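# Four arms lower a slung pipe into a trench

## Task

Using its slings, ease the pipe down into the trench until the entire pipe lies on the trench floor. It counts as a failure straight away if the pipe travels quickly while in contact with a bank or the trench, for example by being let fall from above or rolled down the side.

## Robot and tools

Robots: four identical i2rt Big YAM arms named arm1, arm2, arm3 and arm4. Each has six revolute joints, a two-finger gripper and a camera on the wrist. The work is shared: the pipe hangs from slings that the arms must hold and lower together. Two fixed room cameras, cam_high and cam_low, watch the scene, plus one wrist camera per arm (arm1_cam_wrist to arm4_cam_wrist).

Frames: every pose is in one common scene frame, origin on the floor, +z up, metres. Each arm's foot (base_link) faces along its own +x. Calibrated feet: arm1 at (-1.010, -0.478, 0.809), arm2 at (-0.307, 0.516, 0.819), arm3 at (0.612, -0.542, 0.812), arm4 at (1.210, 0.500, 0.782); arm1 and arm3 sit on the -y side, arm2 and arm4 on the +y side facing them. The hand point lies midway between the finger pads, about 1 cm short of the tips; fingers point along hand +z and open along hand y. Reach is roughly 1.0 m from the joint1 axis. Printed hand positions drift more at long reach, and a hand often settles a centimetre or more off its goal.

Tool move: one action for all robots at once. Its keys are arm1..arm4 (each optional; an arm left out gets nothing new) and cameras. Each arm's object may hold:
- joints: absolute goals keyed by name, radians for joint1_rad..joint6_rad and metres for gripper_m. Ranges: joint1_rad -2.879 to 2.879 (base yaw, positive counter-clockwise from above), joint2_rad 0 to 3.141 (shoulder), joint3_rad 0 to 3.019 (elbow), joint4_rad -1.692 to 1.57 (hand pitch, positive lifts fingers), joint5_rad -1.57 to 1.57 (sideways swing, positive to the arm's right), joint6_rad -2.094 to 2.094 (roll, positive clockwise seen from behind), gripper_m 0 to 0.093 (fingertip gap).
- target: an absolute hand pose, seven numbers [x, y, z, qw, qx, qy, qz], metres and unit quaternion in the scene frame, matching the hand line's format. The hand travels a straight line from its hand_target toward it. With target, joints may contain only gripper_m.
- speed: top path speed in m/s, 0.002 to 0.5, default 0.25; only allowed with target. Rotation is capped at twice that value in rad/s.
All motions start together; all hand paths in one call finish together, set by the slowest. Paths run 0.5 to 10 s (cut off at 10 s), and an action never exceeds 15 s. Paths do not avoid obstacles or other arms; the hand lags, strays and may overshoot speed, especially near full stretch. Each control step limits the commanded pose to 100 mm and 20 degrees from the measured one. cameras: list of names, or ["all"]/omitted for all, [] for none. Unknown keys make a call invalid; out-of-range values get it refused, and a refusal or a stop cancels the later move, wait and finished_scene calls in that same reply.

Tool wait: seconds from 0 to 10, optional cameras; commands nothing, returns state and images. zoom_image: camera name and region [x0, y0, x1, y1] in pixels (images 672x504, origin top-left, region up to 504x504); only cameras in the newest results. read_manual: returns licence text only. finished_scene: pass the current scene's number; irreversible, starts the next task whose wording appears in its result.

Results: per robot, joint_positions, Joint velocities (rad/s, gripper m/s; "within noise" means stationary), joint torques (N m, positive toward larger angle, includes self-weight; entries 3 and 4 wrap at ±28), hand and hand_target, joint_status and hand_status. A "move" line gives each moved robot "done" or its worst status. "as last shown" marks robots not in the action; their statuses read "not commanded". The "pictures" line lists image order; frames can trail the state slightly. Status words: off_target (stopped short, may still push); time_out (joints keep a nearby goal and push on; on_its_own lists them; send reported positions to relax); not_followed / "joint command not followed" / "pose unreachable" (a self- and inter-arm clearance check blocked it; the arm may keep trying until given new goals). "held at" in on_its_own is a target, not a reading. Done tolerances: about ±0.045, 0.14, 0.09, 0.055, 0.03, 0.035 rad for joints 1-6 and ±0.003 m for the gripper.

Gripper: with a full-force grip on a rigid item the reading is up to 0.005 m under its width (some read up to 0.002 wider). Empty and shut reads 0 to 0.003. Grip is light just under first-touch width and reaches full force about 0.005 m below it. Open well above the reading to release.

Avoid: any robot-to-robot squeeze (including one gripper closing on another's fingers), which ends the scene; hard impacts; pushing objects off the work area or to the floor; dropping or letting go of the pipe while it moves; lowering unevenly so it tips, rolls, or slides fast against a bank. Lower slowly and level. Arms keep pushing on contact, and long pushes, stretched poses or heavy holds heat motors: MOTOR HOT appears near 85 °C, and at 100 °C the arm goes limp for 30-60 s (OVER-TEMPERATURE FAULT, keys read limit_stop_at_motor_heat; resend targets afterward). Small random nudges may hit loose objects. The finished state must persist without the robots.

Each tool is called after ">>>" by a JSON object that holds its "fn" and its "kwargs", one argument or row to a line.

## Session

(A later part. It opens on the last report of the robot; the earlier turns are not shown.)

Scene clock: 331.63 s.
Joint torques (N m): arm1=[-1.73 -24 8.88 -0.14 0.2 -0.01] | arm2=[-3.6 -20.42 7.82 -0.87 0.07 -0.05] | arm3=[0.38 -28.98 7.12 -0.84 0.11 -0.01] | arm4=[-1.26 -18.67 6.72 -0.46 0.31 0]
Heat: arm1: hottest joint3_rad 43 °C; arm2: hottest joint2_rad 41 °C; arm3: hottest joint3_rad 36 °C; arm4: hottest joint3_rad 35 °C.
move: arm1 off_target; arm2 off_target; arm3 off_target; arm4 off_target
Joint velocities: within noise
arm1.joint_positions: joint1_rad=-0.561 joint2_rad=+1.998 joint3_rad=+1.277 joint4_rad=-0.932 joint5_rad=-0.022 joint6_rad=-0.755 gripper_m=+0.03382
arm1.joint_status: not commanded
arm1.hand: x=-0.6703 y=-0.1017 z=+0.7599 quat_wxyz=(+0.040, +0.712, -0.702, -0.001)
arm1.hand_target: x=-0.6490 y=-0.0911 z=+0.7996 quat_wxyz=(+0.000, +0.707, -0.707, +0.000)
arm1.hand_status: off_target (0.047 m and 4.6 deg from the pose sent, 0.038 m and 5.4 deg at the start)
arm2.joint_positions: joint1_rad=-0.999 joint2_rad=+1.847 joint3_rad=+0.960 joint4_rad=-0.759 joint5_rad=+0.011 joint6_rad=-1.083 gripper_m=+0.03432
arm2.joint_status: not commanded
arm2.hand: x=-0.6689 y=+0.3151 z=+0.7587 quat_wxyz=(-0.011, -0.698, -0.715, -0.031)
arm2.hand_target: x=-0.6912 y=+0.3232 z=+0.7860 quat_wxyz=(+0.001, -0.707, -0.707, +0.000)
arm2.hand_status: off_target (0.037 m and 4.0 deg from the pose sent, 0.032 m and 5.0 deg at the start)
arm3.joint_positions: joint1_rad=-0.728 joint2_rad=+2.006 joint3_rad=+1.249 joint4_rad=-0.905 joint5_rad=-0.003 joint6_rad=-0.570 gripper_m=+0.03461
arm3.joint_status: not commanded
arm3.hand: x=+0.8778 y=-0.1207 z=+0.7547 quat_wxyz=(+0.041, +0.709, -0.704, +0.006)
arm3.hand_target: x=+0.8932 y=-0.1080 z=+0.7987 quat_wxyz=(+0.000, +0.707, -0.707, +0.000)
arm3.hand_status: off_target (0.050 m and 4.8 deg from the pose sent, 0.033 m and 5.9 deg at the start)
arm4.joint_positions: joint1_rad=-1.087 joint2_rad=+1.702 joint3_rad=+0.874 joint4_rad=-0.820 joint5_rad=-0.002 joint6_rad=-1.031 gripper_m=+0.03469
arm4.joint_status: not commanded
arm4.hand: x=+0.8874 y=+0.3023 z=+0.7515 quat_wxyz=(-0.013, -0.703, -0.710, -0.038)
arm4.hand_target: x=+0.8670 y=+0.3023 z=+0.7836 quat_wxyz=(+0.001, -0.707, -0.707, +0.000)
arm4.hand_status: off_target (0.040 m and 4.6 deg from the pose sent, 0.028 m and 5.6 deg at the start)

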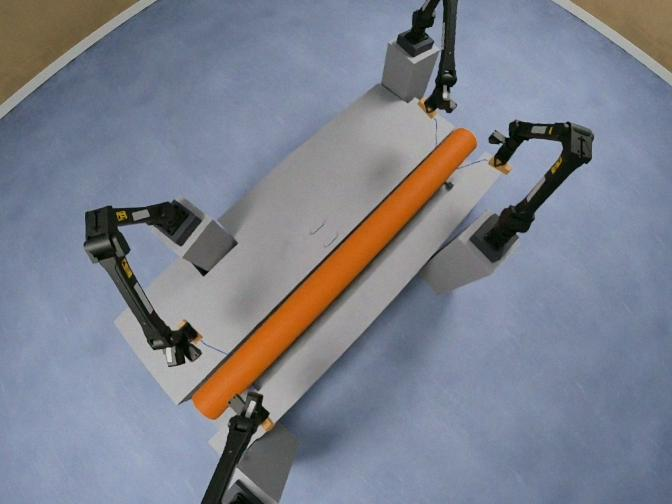

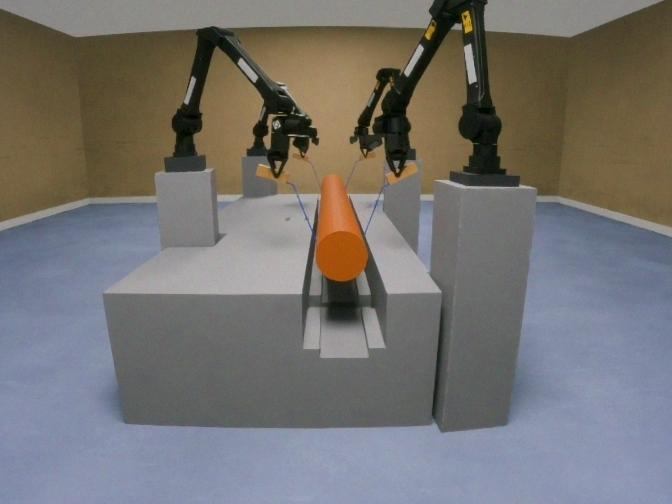

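>>> {"fn": "move", "kwargs": {
  "arm1": {"target": [-0.648, -0.093, 0.730, 0, 0.7071, -0.7071, 0], "speed": 0.04},
  "arm2": {"target": [-0.692, 0.321, 0.717, 0, -0.7071, -0.7071, 0], "speed": 0.04},
  "arm3": {"target": [0.894, -0.110, 0.730, 0, 0.7071, -0.7071, 0], "speed": 0.04},
  "arm4": {"target": [0.866, 0.300, 0.715, 0, -0.7071, -0.7071, 0], "speed": 0.04},
  "cameras": ["cam_high", "cam_low"]
}}

>>> {"fn": "zoom_image", "kwargs": {
  "camera": "cam_low",
  "region": [230, 160, 430, 360]
}}

>>> {"fn": "zoom_image", "kwargs": {
  "camera": "cam_high",
  "region": [140, 60, 540, 460]
}}

Scene clock: 337.43 s.
Joint torques (N m): arm1=[-1.9 -24.18 6.87 0.01 0.2 -0.03] | arm2=[-3.55 -21.13 5.7 -0.77 0.05 -0.03] | arm3=[0.15 -28.81 5.67 -0.76 0.1 -0.05] | arm4=[-1.08 -19.55 4.86 -0.35 0.29 0.03]
Heat: arm1: hottest joint3_rad 42 °C; arm2: hottest joint2_rad 41 °C; arm3: hottest joint2_rad 35 °C; arm4: hottest joint3_rad 35 °C.
move: arm1 off_target; arm2 off_target; arm3 off_target; arm4 off_target
Joint velocities: within noise
arm1.joint_positions: joint1_rad=-0.561 joint2_rad=+2.112 joint3_rad=+1.254 joint4_rad=-0.780 joint5_rad=-0.022 joint6_rad=-0.755 gripper_m=+0.03382
arm1.joint_status: not commanded
arm1.hand: x=-0.6684 y=-0.1012 z=+0.6961 quat_wxyz=(+0.032, +0.712, -0.702, -0.001)
arm1.hand_target: x=-0.6486 y=-0.0937 z=+0.7292 quat_wxyz=(+0.000, +0.707, -0.707, +0.000)
arm1.hand_status: off_target (0.040 m and 3.8 deg from the pose sent, 0.038 m and 4.7 deg at the start)
arm2.joint_positions: joint1_rad=-0.999 joint2_rad=+2.003 joint3_rad=+0.948 joint4_rad=-0.581 joint5_rad=+0.011 joint6_rad=-1.083 gripper_m=+0.03432
arm2.joint_status: not commanded
arm2.hand: x=-0.6700 y=+0.3134 z=+0.6919 quat_wxyz=(-0.009, -0.698, -0.715, -0.026)
arm2.hand_target: x=-0.6914 y=+0.3212 z=+0.7160 quat_wxyz=(+0.001, -0.707, -0.707, +0.000)
arm2.hand_status: off_target (0.034 m and 3.5 deg from the pose sent, 0.048 m and 4.0 deg at the start)
arm3.joint_positions: joint1_rad=-0.728 joint2_rad=+2.119 joint3_rad=+1.218 joint4_rad=-0.749 joint5_rad=-0.003 joint6_rad=-0.570 gripper_m=+0.03461
arm3.joint_status: not commanded
arm3.hand: x=+0.8765 y=-0.1226 z=+0.6909 quat_wxyz=(+0.034, +0.709, -0.704, +0.005)
arm3.hand_target: x=+0.8934 y=-0.1108 z=+0.7287 quat_wxyz=(+0.000, +0.707, -0.707, +0.000)
arm3.hand_status: off_target (0.045 m and 4.0 deg from the pose sent, 0.031 m and 4.8 deg at the start)
arm4.joint_positions: joint1_rad=-1.087 joint2_rad=+1.860 joint3_rad=+0.843 joint4_rad=-0.621 joint5_rad=-0.002 joint6_rad=-1.031 gripper_m=+0.03469
arm4.joint_status: not commanded
arm4.hand: x=+0.8869 y=+0.3017 z=+0.6849 quat_wxyz=(-0.011, -0.703, -0.710, -0.033)
arm4.hand_target: x=+0.8666 y=+0.3002 z=+0.7135 quat_wxyz=(+0.000, -0.707, -0.707, +0.000)
arm4.hand_status: off_target (0.037 m and 4.1 deg from the pose sent, 0.042 m and 4.6 deg at the start)

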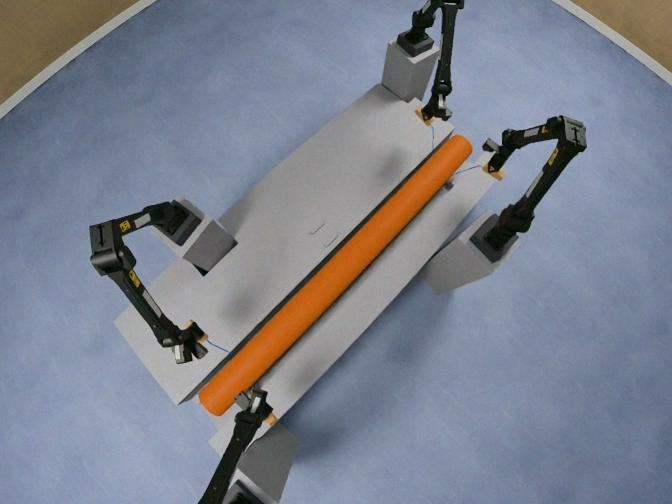

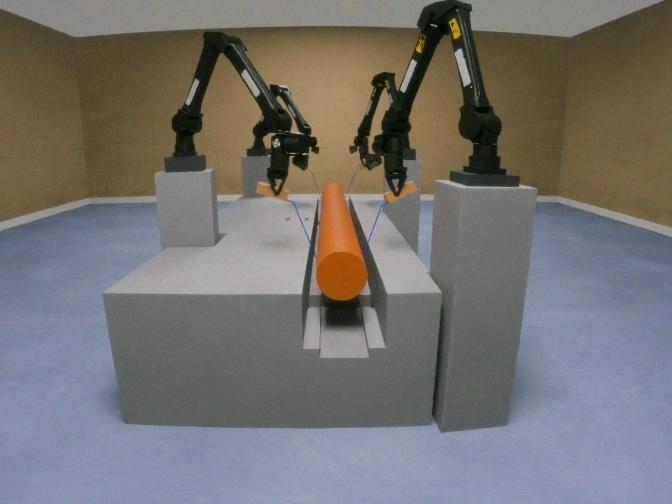

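Scaled by 2.520.

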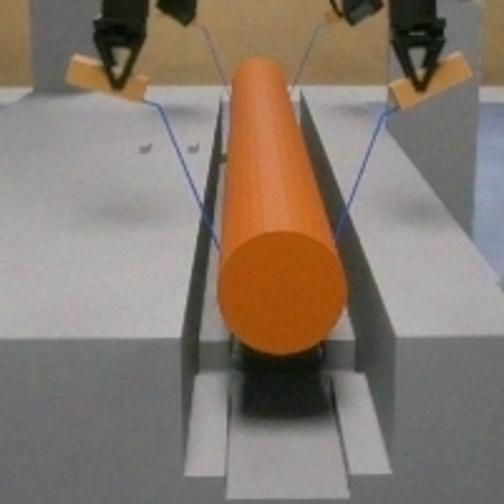

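Scaled by 1.260.

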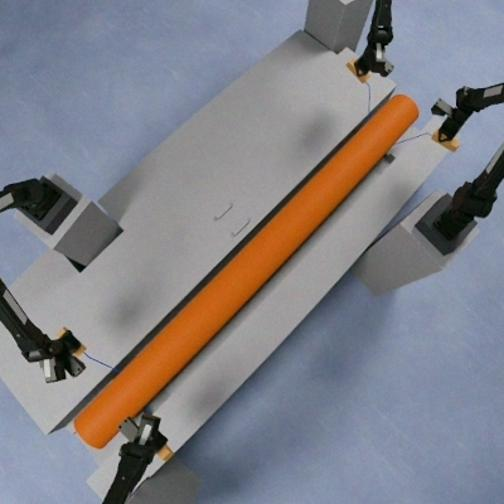

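>>> {"fn": "move", "kwargs": {
  "arm1": {"target": [-0.648, -0.089, 0.650, 0, 0.7071, -0.7071, 0], "speed": 0.04},
  "arm2": {"target": [-0.692, 0.323, 0.641, 0, -0.7071, -0.7071, 0], "speed": 0.04},
  "arm3": {"target": [0.894, -0.106, 0.653, 0, 0.7071, -0.7071, 0], "speed": 0.04},
  "arm4": {"target": [0.866, 0.302, 0.641, 0, -0.7071, -0.7071, 0], "speed": 0.04},
  "cameras": ["cam_high", "cam_low"]
}}

>>> {"fn": "zoom_image", "kwargs": {
  "camera": "cam_low",
  "region": [230, 180, 430, 380]
}}

>>> {"fn": "zoom_image", "kwargs": {
  "camera": "cam_high",
  "region": [140, 60, 540, 460]
}}

Scene clock: 346.30 s.
Joint torques (N m): arm1=[-2.02 -23.94 6.46 -0.08 0.2 -0.01] | arm2=[-4.01 -21.19 5 -0.91 0.06 -0.05] | arm3=[0.38 -28.28 5.71 -0.81 0.07 -0.01] | arm4=[-1.38 -19.78 3.23 -0.31 0.29 -0.03]
Heat: arm1: hottest joint3_rad 40 °C; arm2: hottest joint2_rad 40 °C; arm3: hottest joint2_rad 35 °C; arm4: hottest joint2_rad 34 °C.
move: arm1 off_target; arm2 off_target; arm3 off_target; arm4 off_target
Joint velocities: within noise
arm1.joint_positions: joint1_rad=-0.556 joint2_rad=+2.264 joint3_rad=+1.254 joint4_rad=-0.626 joint5_rad=-0.022 joint6_rad=-0.751 gripper_m=+0.03382
arm1.joint_status: not commanded
arm1.hand: x=-0.6732 y=-0.1040 z=+0.6196 quat_wxyz=(+0.032, +0.712, -0.701, -0.001)
arm1.hand_target: x=-0.6487 y=-0.0897 z=+0.6498 quat_wxyz=(+0.000, +0.707, -0.707, +0.000)
arm1.hand_status: off_target (0.042 m and 3.7 deg from the pose sent, 0.052 m and 3.7 deg at the start)
arm2.joint_positions: joint1_rad=-1.004 joint2_rad=+2.186 joint3_rad=+0.948 joint4_rad=-0.400 joint5_rad=+0.011 joint6_rad=-1.088 gripper_m=+0.03432
arm2.joint_status: not commanded
arm2.hand: x=-0.6620 y=+0.3192 z=+0.6177 quat_wxyz=(-0.010, -0.699, -0.715, -0.027)
arm2.hand_target: x=-0.6912 y=+0.3234 z=+0.6404 quat_wxyz=(+0.001, -0.707, -0.707, +0.000)
arm2.hand_status: off_target (0.038 m and 3.6 deg from the pose sent, 0.056 m and 3.5 deg at the start)
arm3.joint_positions: joint1_rad=-0.728 joint2_rad=+2.266 joint3_rad=+1.220 joint4_rad=-0.600 joint5_rad=-0.002 joint6_rad=-0.570 gripper_m=+0.03461
arm3.joint_status: not commanded
arm3.hand: x=+0.8737 y=-0.1268 z=+0.6189 quat_wxyz=(+0.033, +0.709, -0.704, +0.005)
arm3.hand_target: x=+0.8934 y=-0.1069 z=+0.6525 quat_wxyz=(+0.000, +0.707, -0.707, +0.000)
arm3.hand_status: off_target (0.045 m and 3.8 deg from the pose sent, 0.045 m and 4.0 deg at the start)
arm4.joint_positions: joint1_rad=-1.087 joint2_rad=+2.045 joint3_rad=+0.838 joint4_rad=-0.422 joint5_rad=-0.002 joint6_rad=-1.031 gripper_m=+0.03469
arm4.joint_status: not commanded
arm4.hand: x=+0.8890 y=+0.3026 z=+0.6151 quat_wxyz=(-0.010, -0.703, -0.710, -0.029)
arm4.hand_target: x=+0.8666 y=+0.3022 z=+0.6398 quat_wxyz=(+0.001, -0.707, -0.707, +0.000)
arm4.hand_status: off_target (0.035 m and 3.5 deg from the pose sent, 0.049 m and 4.1 deg at the start)

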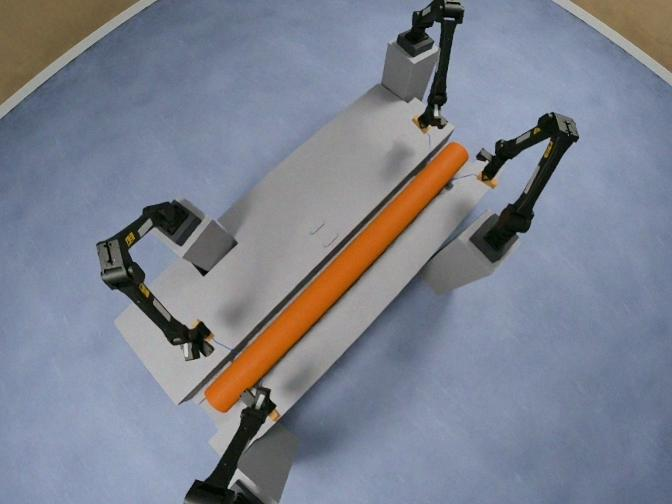

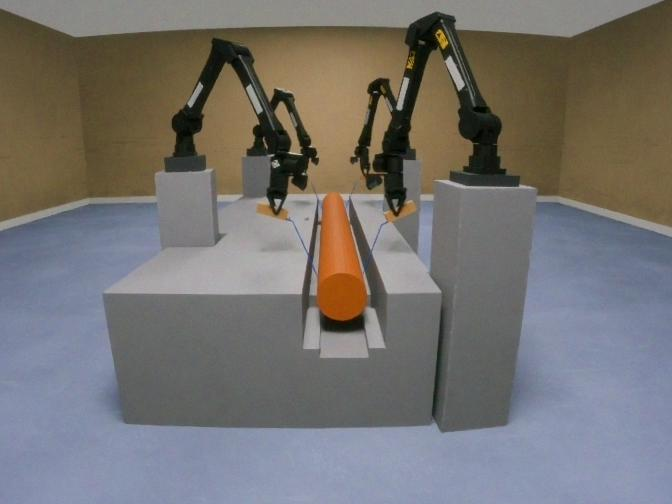

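Scaled by 2.520.

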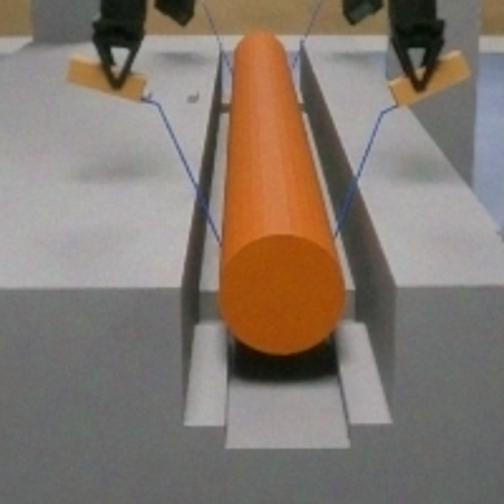

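Scaled by 1.260.

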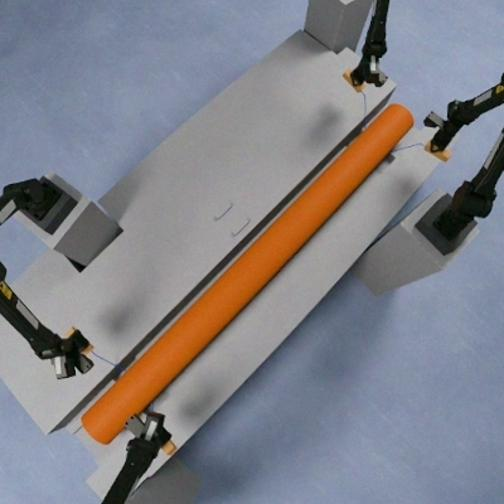

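>>> {"fn": "move", "kwargs": {
  "arm1": {"target": [-0.648, -0.087, 0.610, 0, 0.7071, -0.7071, 0], "speed": 0.03},
  "arm2": {"target": [-0.692, 0.325, 0.600, 0, -0.7071, -0.7071, 0], "speed": 0.03},
  "arm3": {"target": [0.894, -0.103, 0.613, 0, 0.7071, -0.7071, 0], "speed": 0.03},
  "arm4": {"target": [0.866, 0.303, 0.603, 0, -0.7071, -0.7071, 0], "speed": 0.03},
  "cameras": ["cam_high", "cam_low"]
}}

>>> {"fn": "zoom_image", "kwargs": {
  "camera": "cam_low",
  "region": [230, 180, 430, 380]
}}

>>> {"fn": "zoom_image", "kwargs": {
  "camera": "cam_high",
  "region": [140, 60, 540, 460]
}}

Scene clock: 351.83 s.
Joint torques (N m): arm1=[-2.26 -23.12 6.19 -0.18 0.18 0.02] | arm2=[-3.66 -20.84 4.11 -0.77 0.1 -0.02] | arm3=[0.32 -27.69 4.89 -0.75 0.07 0.02] | arm4=[-1.55 -19.43 3.14 -0.32 0.27 -0.06]
Heat: arm1: hottest joint3_rad 39 °C; arm2: hottest joint2_rad 40 °C; arm3: hottest joint2_rad 36 °C; arm4: hottest joint3_rad 34 °C.
move: arm1 off_target; arm2 off_target; arm3 off_target; arm4 off_target
Joint velocities: within noise
arm1.joint_positions: joint1_rad=-0.550 joint2_rad=+2.339 joint3_rad=+1.278 joint4_rad=-0.561 joint5_rad=-0.022 joint6_rad=-0.748 gripper_m=+0.03382
arm1.joint_status: not commanded
arm1.hand: x=-0.6718 y=-0.0992 z=+0.5866 quat_wxyz=(+0.024, +0.714, -0.700, -0.001)
arm1.hand_target: x=-0.6485 y=-0.0875 z=+0.6101 quat_wxyz=(+0.000, +0.707, -0.707, +0.000)
arm1.hand_status: off_target (0.036 m and 3.0 deg from the pose sent, 0.032 m and 3.7 deg at the start)
arm2.joint_positions: joint1_rad=-1.009 joint2_rad=+2.284 joint3_rad=+0.974 joint4_rad=-0.319 joint5_rad=+0.010 joint6_rad=-1.096 gripper_m=+0.03432
arm2.joint_status: not commanded
arm2.hand: x=-0.6639 y=+0.3196 z=+0.5812 quat_wxyz=(-0.009, -0.698, -0.716, -0.023)
arm2.hand_target: x=-0.6914 y=+0.3255 z=+0.5996 quat_wxyz=(+0.001, -0.707, -0.707, +0.000)
arm2.hand_status: off_target (0.034 m and 3.2 deg from the pose sent, 0.035 m and 3.6 deg at the start)
arm3.joint_positions: joint1_rad=-0.726 joint2_rad=+2.347 joint3_rad=+1.255 joint4_rad=-0.538 joint5_rad=-0.002 joint6_rad=-0.570 gripper_m=+0.03461
arm3.joint_status: not commanded
arm3.hand: x=+0.8768 y=-0.1193 z=+0.5857 quat_wxyz=(+0.025, +0.710, -0.703, +0.003)
arm3.hand_target: x=+0.8937 y=-0.1036 z=+0.6125 quat_wxyz=(+0.000, +0.707, -0.707, +0.000)
arm3.hand_status: off_target (0.036 m and 2.9 deg from the pose sent, 0.032 m and 3.8 deg at the start)
arm4.joint_positions: joint1_rad=-1.087 joint2_rad=+2.143 joint3_rad=+0.843 joint4_rad=-0.327 joint5_rad=-0.001 joint6_rad=-1.031 gripper_m=+0.03469
arm4.joint_status: not commanded
arm4.hand: x=+0.8930 y=+0.3051 z=+0.5796 quat_wxyz=(-0.010, -0.703, -0.710, -0.028)
arm4.hand_target: x=+0.8666 y=+0.3033 z=+0.6022 quat_wxyz=(+0.001, -0.707, -0.707, +0.000)
arm4.hand_status: off_target (0.036 m and 3.4 deg from the pose sent, 0.026 m and 3.5 deg at the start)

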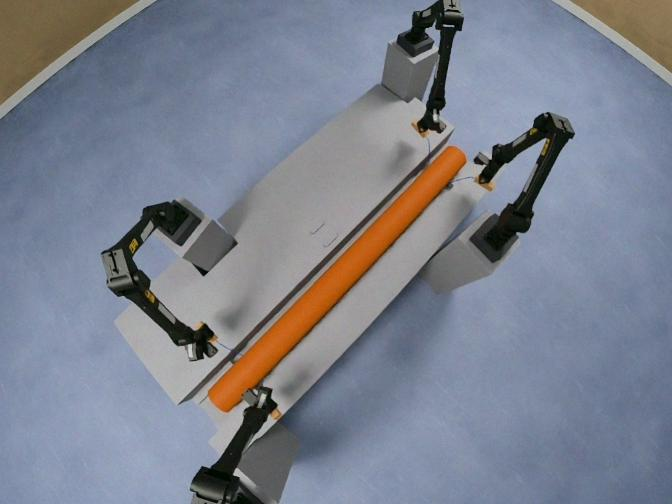

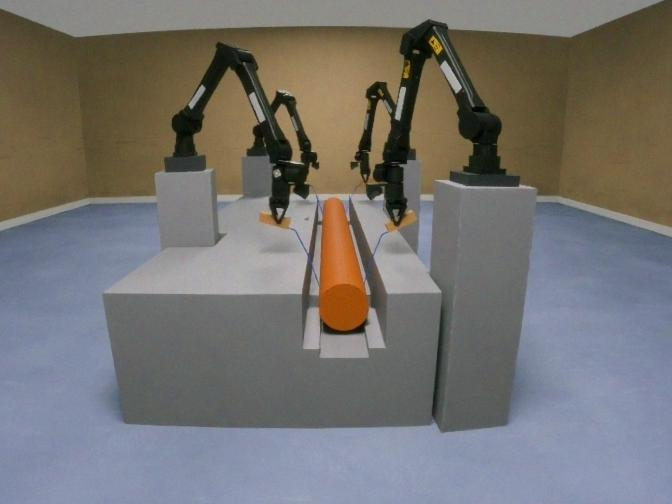

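Scaled by 2.520.

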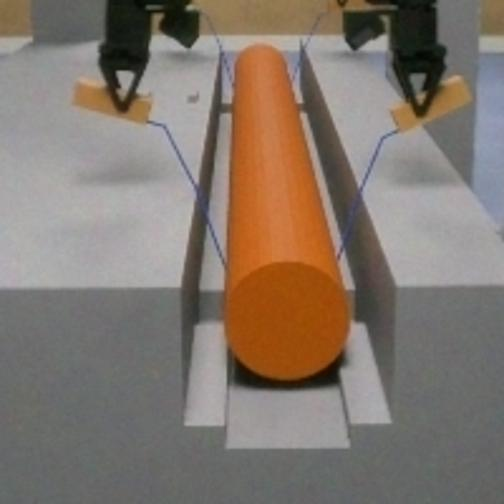

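Scaled by 1.260.

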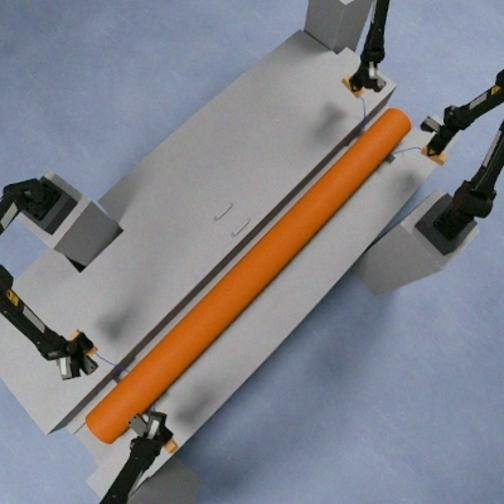

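>>> {"fn": "move", "kwargs": {
  "arm1": {"target": [-0.648, -0.089, 0.585, 0, 0.7071, -0.7071, 0], "speed": 0.025},
  "arm2": {"target": [-0.692, 0.322, 0.577, 0, -0.7071, -0.7071, 0], "speed": 0.025},
  "arm3": {"target": [0.894, -0.105, 0.588, 0, 0.7071, -0.7071, 0], "speed": 0.025},
  "arm4": {"target": [0.866, 0.301, 0.579, 0, -0.7071, -0.7071, 0], "speed": 0.025},
  "cameras": ["cam_high", "cam_low"]
}}

>>> {"fn": "zoom_image", "kwargs": {
  "camera": "cam_low",
  "region": [230, 180, 430, 380]
}}

Scene clock: 356.30 s.
Joint torques (N m): arm1=[-1.55 -23.18 5.52 0.03 0.27 0.03] | arm2=[-3.25 -20.66 3.48 -0.77 0.25 0.03] | arm3=[0.26 -27.11 4.23 -0.72 0.08 -0.01] | arm4=[-1.32 -19.19 2.41 -0.2 0.37 -0.01]
Heat: arm1: hottest joint3_rad 39 °C; arm2: hottest joint2_rad 39 °C; arm3: hottest joint2_rad 37 °C; arm4: hottest joint3_rad 34 °C.
move: arm1 off_target; arm2 off_target; arm3 off_target; arm4 off_target
Joint velocities: within noise
arm1.joint_positions: joint1_rad=-0.549 joint2_rad=+2.386 joint3_rad=+1.297 joint4_rad=-0.520 joint5_rad=-0.024 joint6_rad=-0.748 gripper_m=+0.03382
arm1.joint_status: not commanded
arm1.hand: x=-0.6692 y=-0.0956 z=+0.5669 quat_wxyz=(+0.018, +0.714, -0.700, -0.003)
arm1.hand_target: x=-0.6483 y=-0.0893 z=+0.5851 quat_wxyz=(+0.000, +0.707, -0.707, +0.000)
arm1.hand_status: off_target (0.029 m and 2.3 deg from the pose sent, 0.026 m and 3.0 deg at the start)
arm2.joint_positions: joint1_rad=-1.009 joint2_rad=+2.342 joint3_rad=+1.003 joint4_rad=-0.281 joint5_rad=+0.005 joint6_rad=-1.096 gripper_m=+0.03432
arm2.joint_status: not commanded
arm2.hand: x=-0.6682 y=+0.3160 z=+0.5610 quat_wxyz=(-0.010, -0.698, -0.716, -0.017)
arm2.hand_target: x=-0.6915 y=+0.3223 z=+0.5766 quat_wxyz=(+0.000, -0.707, -0.707, +0.000)
arm2.hand_status: off_target (0.029 m and 2.7 deg from the pose sent, 0.029 m and 3.2 deg at the start)
arm3.joint_positions: joint1_rad=-0.725 joint2_rad=+2.391 joint3_rad=+1.273 joint4_rad=-0.495 joint5_rad=-0.003 joint6_rad=-0.570 gripper_m=+0.03461
arm3.joint_status: not commanded
arm3.hand: x=+0.8790 y=-0.1149 z=+0.5668 quat_wxyz=(+0.017, +0.711, -0.703, +0.001)
arm3.hand_target: x=+0.8937 y=-0.1053 z=+0.5877 quat_wxyz=(+0.000, +0.707, -0.707, +0.000)
arm3.hand_status: off_target (0.028 m and 2.0 deg from the pose sent, 0.022 m and 2.9 deg at the start)
arm4.joint_positions: joint1_rad=-1.087 joint2_rad=+2.206 joint3_rad=+0.867 joint4_rad=-0.278 joint5_rad=-0.004 joint6_rad=-1.031 gripper_m=+0.03469
arm4.joint_status: not commanded
arm4.hand: x=+0.8889 y=+0.3017 z=+0.5588 quat_wxyz=(-0.010, -0.703, -0.710, -0.022)
arm4.hand_target: x=+0.8665 y=+0.3012 z=+0.5783 quat_wxyz=(+0.001, -0.707, -0.707, +0.000)
arm4.hand_status: off_target (0.030 m and 2.9 deg from the pose sent, 0.027 m and 3.4 deg at the start)

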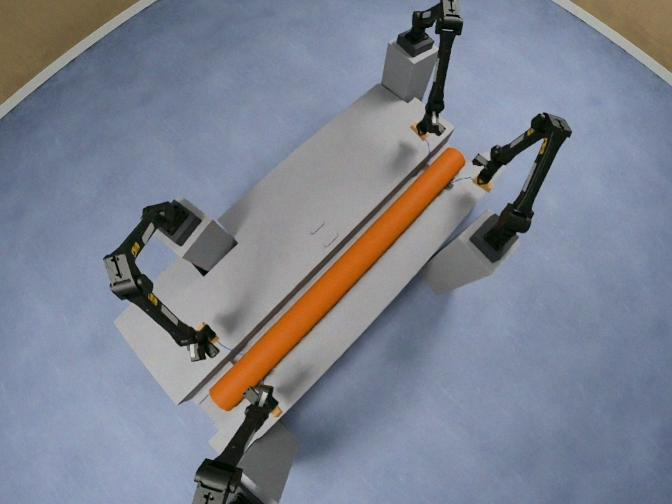

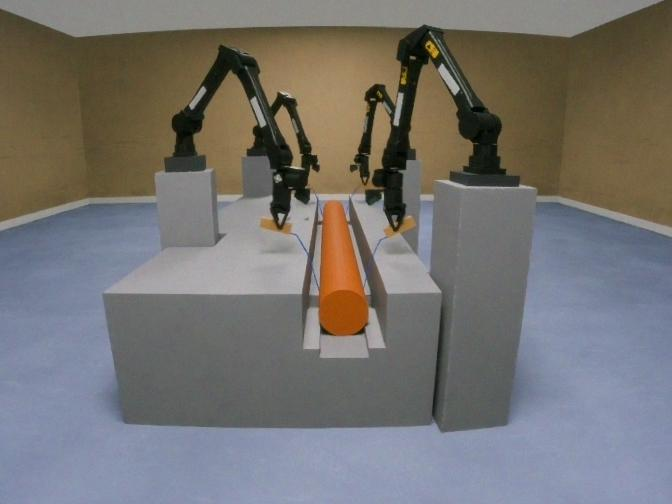

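Scaled by 2.520.

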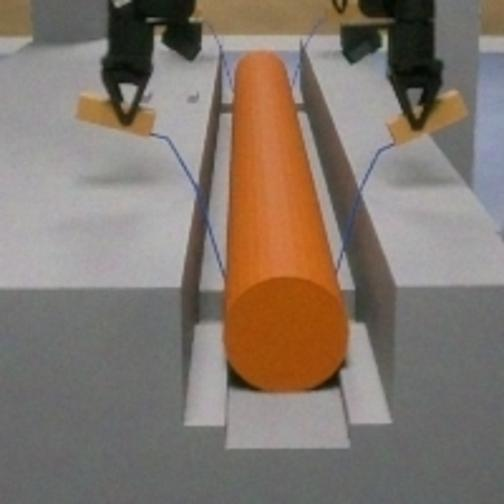

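>>> {"fn": "move", "kwargs": {
  "arm1": {"target": [-0.648, -0.089, 0.565, 0, 0.7071, -0.7071, 0], "speed": 0.025},
  "arm2": {"target": [-0.692, 0.322, 0.557, 0, -0.7071, -0.7071, 0], "speed": 0.025},
  "arm3": {"target": [0.894, -0.105, 0.568, 0, 0.7071, -0.7071, 0], "speed": 0.025},
  "arm4": {"target": [0.866, 0.301, 0.559, 0, -0.7071, -0.7071, 0], "speed": 0.025},
  "cameras": ["cam_high", "cam_low"]
}}

>>> {"fn": "zoom_image", "kwargs": {
  "camera": "cam_low",
  "region": [230, 180, 430, 380]
}}

Scene clock: 360.67 s.
Joint torques (N m): arm1=[-2.08 -21.25 5.68 0.4 0.3 0.06] | arm2=[-3.31 -19.02 3.6 -0.44 0.29 0.04] | arm3=[0.26 -23.82 5.08 0.01 0.08 0.01] | arm4=[-1.08 -16.21 3.07 0.32 0.32 -0.01]
Heat: arm1: hottest joint3_rad 38 °C; arm2: hottest joint2_rad 39 °C; arm3: hottest joint2_rad 37 °C; arm4: hottest joint2_rad 33 °C.
move: arm1 off_target; arm2 off_target; arm3 off_target; arm4 off_target
Joint velocities: within noise
arm1.joint_positions: joint1_rad=-0.549 joint2_rad=+2.407 joint3_rad=+1.310 joint4_rad=-0.502 joint5_rad=-0.025 joint6_rad=-0.748 gripper_m=+0.03382
arm1.joint_status: not commanded
arm1.hand: x=-0.6670 y=-0.0928 z=+0.5581 quat_wxyz=(+0.013, +0.714, -0.700, -0.004)
arm1.hand_target: x=-0.6482 y=-0.0894 z=+0.5652 quat_wxyz=(+0.000, +0.707, -0.707, +0.000)
arm1.hand_status: off_target (0.021 m and 2.0 deg from the pose sent, 0.022 m and 2.4 deg at the start)
arm2.joint_positions: joint1_rad=-1.010 joint2_rad=+2.374 joint3_rad=+1.020 joint4_rad=-0.256 joint5_rad=+0.005 joint6_rad=-1.097 gripper_m=+0.03432
arm2.joint_status: not commanded
arm2.hand: x=-0.6714 y=+0.3143 z=+0.5492 quat_wxyz=(-0.009, -0.698, -0.716, -0.013)
arm2.hand_target: x=-0.6915 y=+0.3222 z=+0.5571 quat_wxyz=(+0.000, -0.707, -0.707, +0.000)
arm2.hand_status: off_target (0.023 m and 2.3 deg from the pose sent, 0.025 m and 2.7 deg at the start)
arm3.joint_positions: joint1_rad=-0.725 joint2_rad=+2.400 joint3_rad=+1.278 joint4_rad=-0.483 joint5_rad=-0.003 joint6_rad=-0.570 gripper_m=+0.03461
arm3.joint_status: not commanded
arm3.hand: x=+0.8802 y=-0.1130 z=+0.5630 quat_wxyz=(+0.013, +0.711, -0.703, +0.000)
arm3.hand_target: x=+0.8938 y=-0.1054 z=+0.5681 quat_wxyz=(+0.000, +0.707, -0.707, +0.000)
arm3.hand_status: off_target (0.017 m and 1.6 deg from the pose sent, 0.018 m and 2.0 deg at the start)
arm4.joint_positions: joint1_rad=-1.090 joint2_rad=+2.225 joint3_rad=+0.871 joint4_rad=-0.253 joint5_rad=-0.003 joint6_rad=-1.032 gripper_m=+0.03469
arm4.joint_status: not commanded
arm4.hand: x=+0.8866 y=+0.3019 z=+0.5520 quat_wxyz=(-0.008, -0.704, -0.710, -0.018)
arm4.hand_target: x=+0.8664 y=+0.3012 z=+0.5593 quat_wxyz=(+0.000, -0.707, -0.707, +0.000)
arm4.hand_status: off_target (0.022 m and 2.3 deg from the pose sent, 0.023 m and 2.9 deg at the start)

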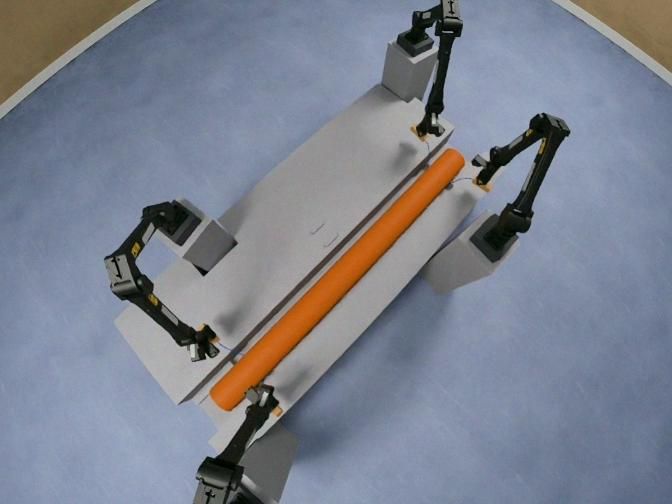

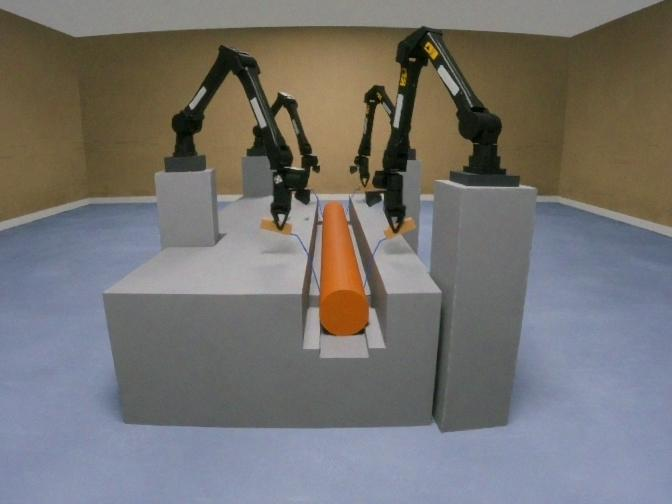

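Scaled by 2.520.

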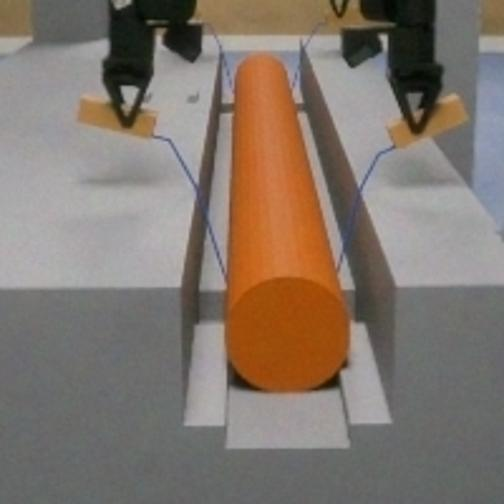

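>>> {"fn": "move", "kwargs": {
  "arm1": {"target": [-0.648, -0.092, 0.530, 0, 0.7071, -0.7071, 0], "speed": 0.03},
  "arm2": {"target": [-0.690, 0.320, 0.525, 0, -0.7071, -0.7071, 0], "speed": 0.03},
  "arm3": {"target": [0.890, -0.108, 0.532, 0, 0.7071, -0.7071, 0], "speed": 0.03},
  "arm4": {"target": [0.870, 0.299, 0.525, 0, -0.7071, -0.7071, 0], "speed": 0.03},
  "cameras": ["cam_high", "cam_low", "arm1_cam_wrist", "arm4_cam_wrist"]
}}

>>> {"fn": "zoom_image", "kwargs": {
  "camera": "cam_low",
  "region": [230, 180, 430, 380]
}}

>>> {"fn": "zoom_image", "kwargs": {
  "camera": "cam_high",
  "region": [140, 60, 540, 460]
}}

Scene clock: 366.27 s.
Joint torques (N m): arm1=[-1.03 -18.55 5.91 1.03 0.05 -0.01] | arm2=[-1.67 -17.08 4.03 -0.01 -0.09 0.09] | arm3=[0.62 -22.36 5.01 0.46 -0.03 0.04] | arm4=[-0.09 -14.86 2.77 0.61 0.09 0.1]
Heat: arm1: hottest joint3_rad 38 °C; arm2: hottest joint2_rad 39 °C; arm3: hottest joint2_rad 37 °C; arm4: hottest joint2_rad 33 °C.
move: arm1 off_target; arm2 off_target; arm3 off_target; arm4 off_target
Joint velocities: within noise
arm1.joint_positions: joint1_rad=-0.563 joint2_rad=+2.453 joint3_rad=+1.332 joint4_rad=-0.467 joint5_rad=-0.019 joint6_rad=-0.748 gripper_m=+0.03382
arm1.joint_status: not commanded
arm1.hand: x=-0.6577 y=-0.0956 z=+0.5393 quat_wxyz=(+0.007, +0.709, -0.705, -0.001)
arm1.hand_target: x=-0.6483 y=-0.0922 z=+0.5305 quat_wxyz=(+0.000, +0.707, -0.707, +0.000)
arm1.hand_status: off_target (0.014 m and 0.9 deg from the pose sent, 0.034 m and 2.0 deg at the start)
arm2.joint_positions: joint1_rad=-1.026 joint2_rad=+2.436 joint3_rad=+1.049 joint4_rad=-0.219 joint5_rad=+0.013 joint6_rad=-1.097 gripper_m=+0.03432
arm2.joint_status: not commanded
arm2.hand: x=-0.6765 y=+0.3205 z=+0.5265 quat_wxyz=(-0.005, -0.704, -0.710, -0.012)
arm2.hand_target: x=-0.6898 y=+0.3202 z=+0.5253 quat_wxyz=(+0.000, -0.707, -0.707, +0.000)
arm2.hand_status: off_target (0.014 m and 1.5 deg from the pose sent, 0.031 m and 2.3 deg at the start)
arm3.joint_positions: joint1_rad=-0.727 joint2_rad=+2.462 joint3_rad=+1.295 joint4_rad=-0.433 joint5_rad=-0.001 joint6_rad=-0.570 gripper_m=+0.03461
arm3.joint_status: not commanded
arm3.hand: x=+0.8803 y=-0.1153 z=+0.5354 quat_wxyz=(+0.010, +0.710, -0.704, +0.001)
arm3.hand_target: x=+0.8899 y=-0.1083 z=+0.5322 quat_wxyz=(+0.000, +0.707, -0.707, +0.000)
arm3.hand_status: off_target (0.013 m and 1.3 deg from the pose sent, 0.033 m and 1.6 deg at the start)
arm4.joint_positions: joint1_rad=-1.098 joint2_rad=+2.304 joint3_rad=+0.898 joint4_rad=-0.190 joint5_rad=+0.002 joint6_rad=-1.032 gripper_m=+0.03469
arm4.joint_status: not commanded
arm4.hand: x=+0.8828 y=+0.3040 z=+0.5247 quat_wxyz=(-0.005, -0.707, -0.707, -0.014)
arm4.hand_target: x=+0.8700 y=+0.2989 z=+0.5254 quat_wxyz=(+0.000, -0.707, -0.707, +0.000)
arm4.hand_status: off_target (0.014 m and 1.7 deg from the pose sent, 0.032 m and 2.3 deg at the start)
pictures: arm1_cam_wrist, arm4_cam_wrist, cam_high, cam_low

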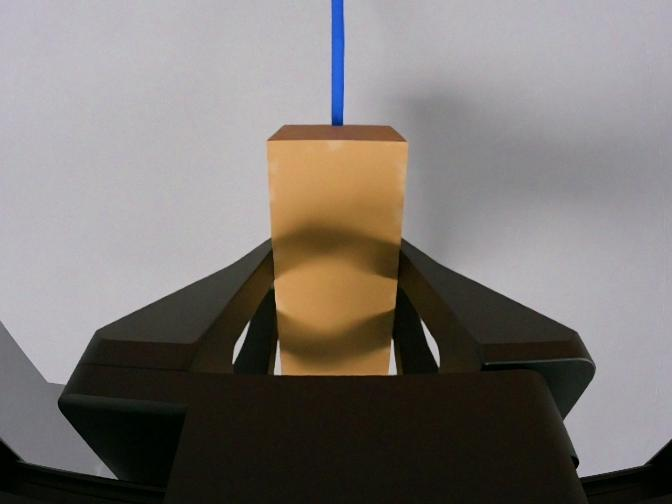

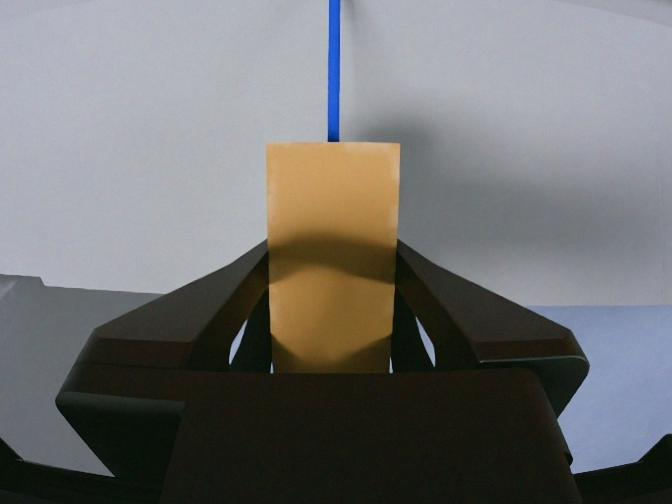

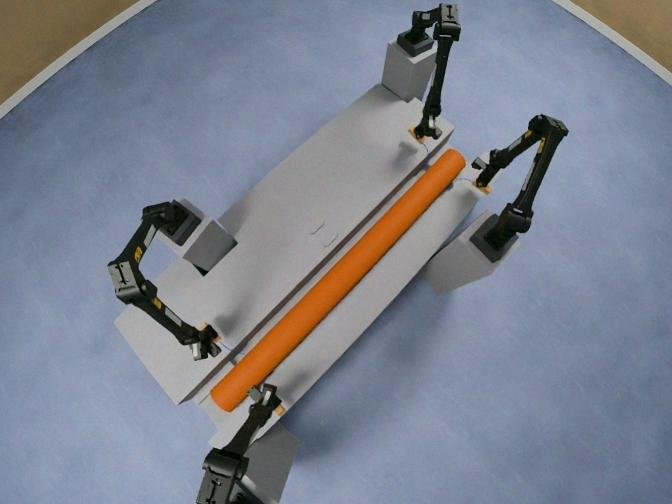

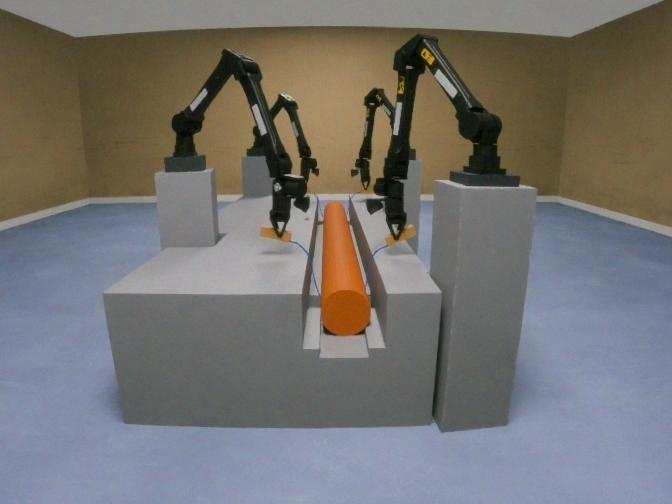

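Scaled by 2.520.

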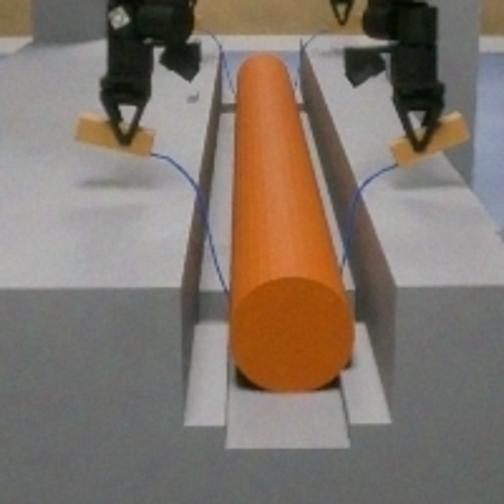

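Scaled by 1.260.

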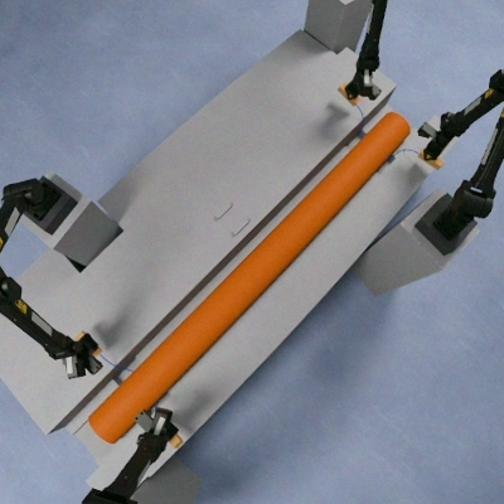

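>>> {"fn": "move", "kwargs": {
  "arm1": {"target": [-0.655, -0.118, 0.476, 0, 0.7071, -0.7071, 0], "speed": 0.05},
  "arm2": {"target": [-0.688, 0.279, 0.477, 0, -0.7071, -0.7071, 0], "speed": 0.05},
  "arm3": {"target": [0.888, -0.125, 0.477, 0, 0.7071, -0.7071, 0], "speed": 0.05},
  "arm4": {"target": [0.870, 0.279, 0.477, 0, -0.7071, -0.7071, 0], "speed": 0.05}
}}

>>> {"fn": "zoom_image", "kwargs": {
  "camera": "cam_low",
  "region": [230, 180, 430, 380]
}}

Scene clock: 376.97 s.
Joint torques (N m): arm1=[-0.97 -17.67 4.37 0.9 0.07 -0.06] | arm2=[1.14 -16.85 4.78 0.05 -0.23 0.29] | arm3=[0.32 -21.48 4.12 0.57 -0.05 -0.02] | arm4=[2.08 -11.16 4.66 1.32 -0.05 0.44]
Heat: arm1: hottest joint2_rad 37 °C; arm2: hottest joint2_rad 39 °C; arm3: hottest joint2_rad 37 °C; arm4: hottest joint2_rad 33 °C.
move: arm1 off_target; arm2 off_target; arm3 off_target; arm4 off_target
Joint velocities: within noise
arm1.joint_positions: joint1_rad=-0.586 joint2_rad=+2.556 joint3_rad=+1.334 joint4_rad=-0.351 joint5_rad=-0.019 joint6_rad=-0.764 gripper_m=+0.03382
arm1.joint_status: not commanded
arm1.hand: x=-0.6587 y=-0.1150 z=+0.4886 quat_wxyz=(+0.000, +0.707, -0.707, -0.001)
arm1.hand_target: x=-0.6555 y=-0.1184 z=+0.4763 quat_wxyz=(+0.000, +0.707, -0.707, +0.000)
arm1.hand_status: off_target (0.013 m and 0.1 deg from the pose sent, 0.067 m and 0.9 deg at the start)
arm2.joint_positions: joint1_rad=-0.980 joint2_rad=+2.559 joint3_rad=+1.161 joint4_rad=-0.206 joint5_rad=+0.015 joint6_rad=-1.033 gripper_m=+0.03432
arm2.joint_status: not commanded
arm2.hand: x=-0.6828 y=+0.2941 z=+0.4841 quat_wxyz=(-0.002, -0.710, -0.704, -0.011)
arm2.hand_target: x=-0.6875 y=+0.2793 z=+0.4775 quat_wxyz=(+0.000, -0.707, -0.707, +0.000)
arm2.hand_status: off_target (0.017 m and 1.3 deg from the pose sent, 0.066 m and 1.5 deg at the start)
arm3.joint_positions: joint1_rad=-0.741 joint2_rad=+2.572 joint3_rad=+1.319 joint4_rad=-0.339 joint5_rad=+0.000 joint6_rad=-0.580 gripper_m=+0.03461
arm3.joint_status: not commanded
arm3.hand: x=+0.8809 y=-0.1271 z=+0.4856 quat_wxyz=(+0.006, +0.709, -0.705, +0.000)
arm3.hand_target: x=+0.8879 y=-0.1251 z=+0.4774 quat_wxyz=(+0.000, +0.707, -0.707, +0.000)
arm3.hand_status: off_target (0.011 m and 0.7 deg from the pose sent, 0.060 m and 1.3 deg at the start)
arm4.joint_positions: joint1_rad=-1.087 joint2_rad=+2.394 joint3_rad=+0.954 joint4_rad=-0.157 joint5_rad=+0.005 joint6_rad=-1.021 gripper_m=+0.03469
arm4.joint_status: not commanded
arm4.hand: x=+0.8783 y=+0.2967 z=+0.4948 quat_wxyz=(-0.003, -0.707, -0.707, -0.014)
arm4.hand_target: x=+0.8710 y=+0.2796 z=+0.4785 quat_wxyz=(+0.000, -0.707, -0.707, +0.000)
arm4.hand_status: off_target (0.026 m and 1.6 deg from the pose sent, 0.055 m and 1.7 deg at the start)
pictures: arm1_cam_wrist, arm2_cam_wrist, arm3_cam_wrist, arm4_cam_wrist, cam_high, cam_low

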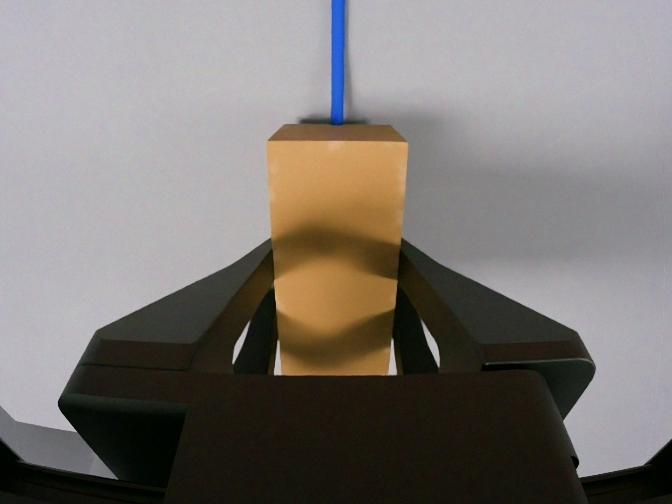

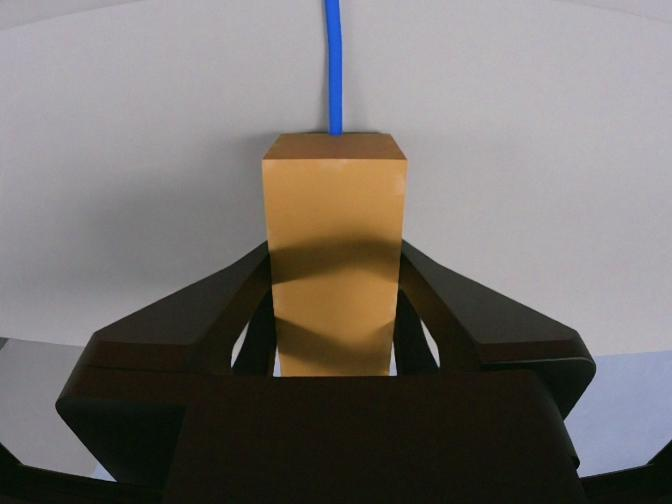

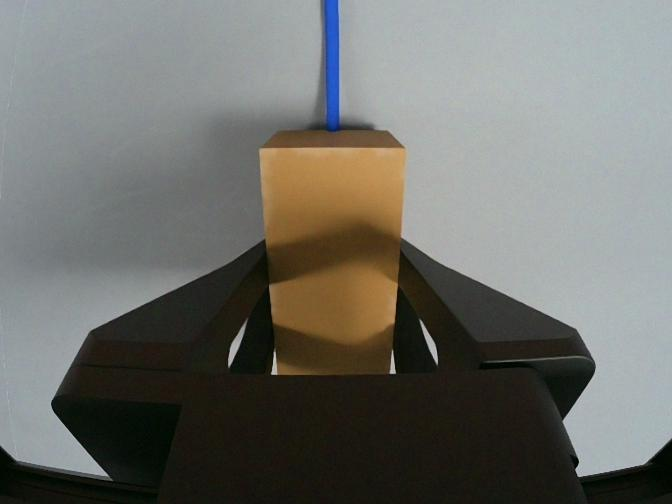

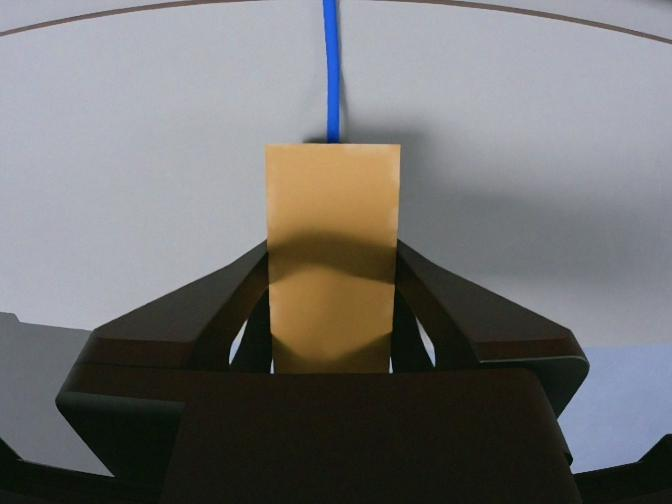

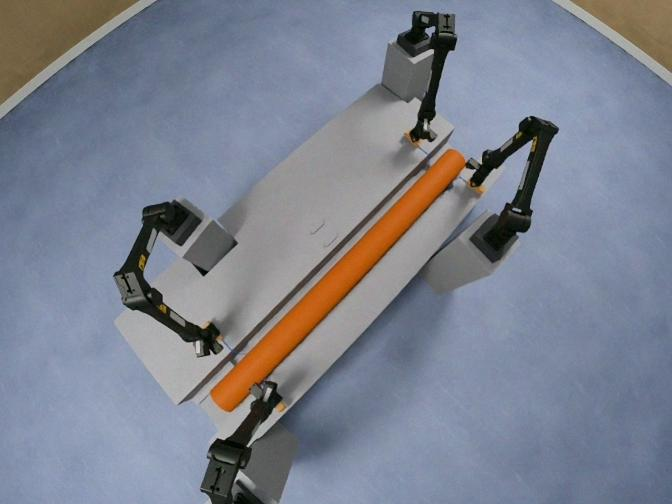

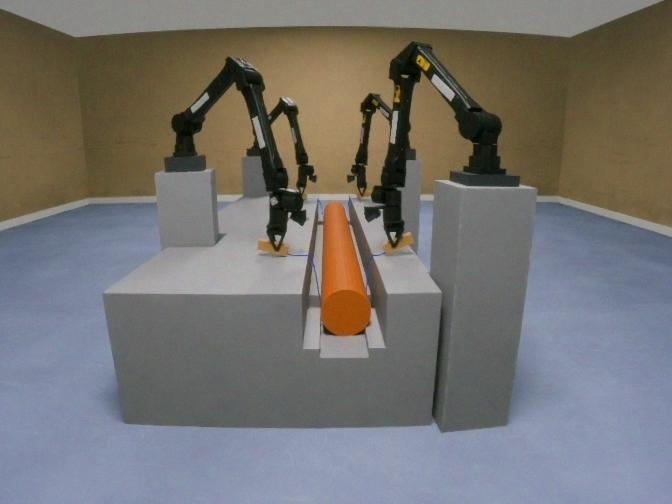

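Scaled by 2.520.

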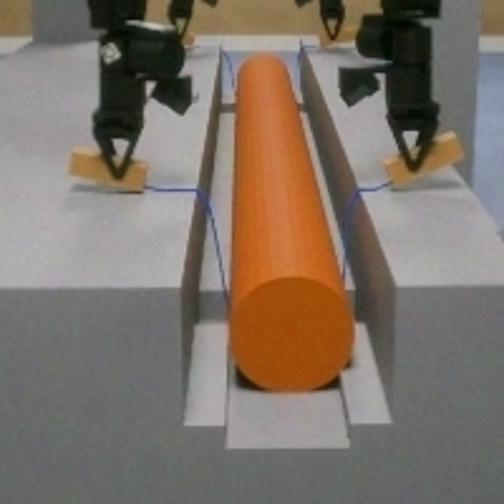

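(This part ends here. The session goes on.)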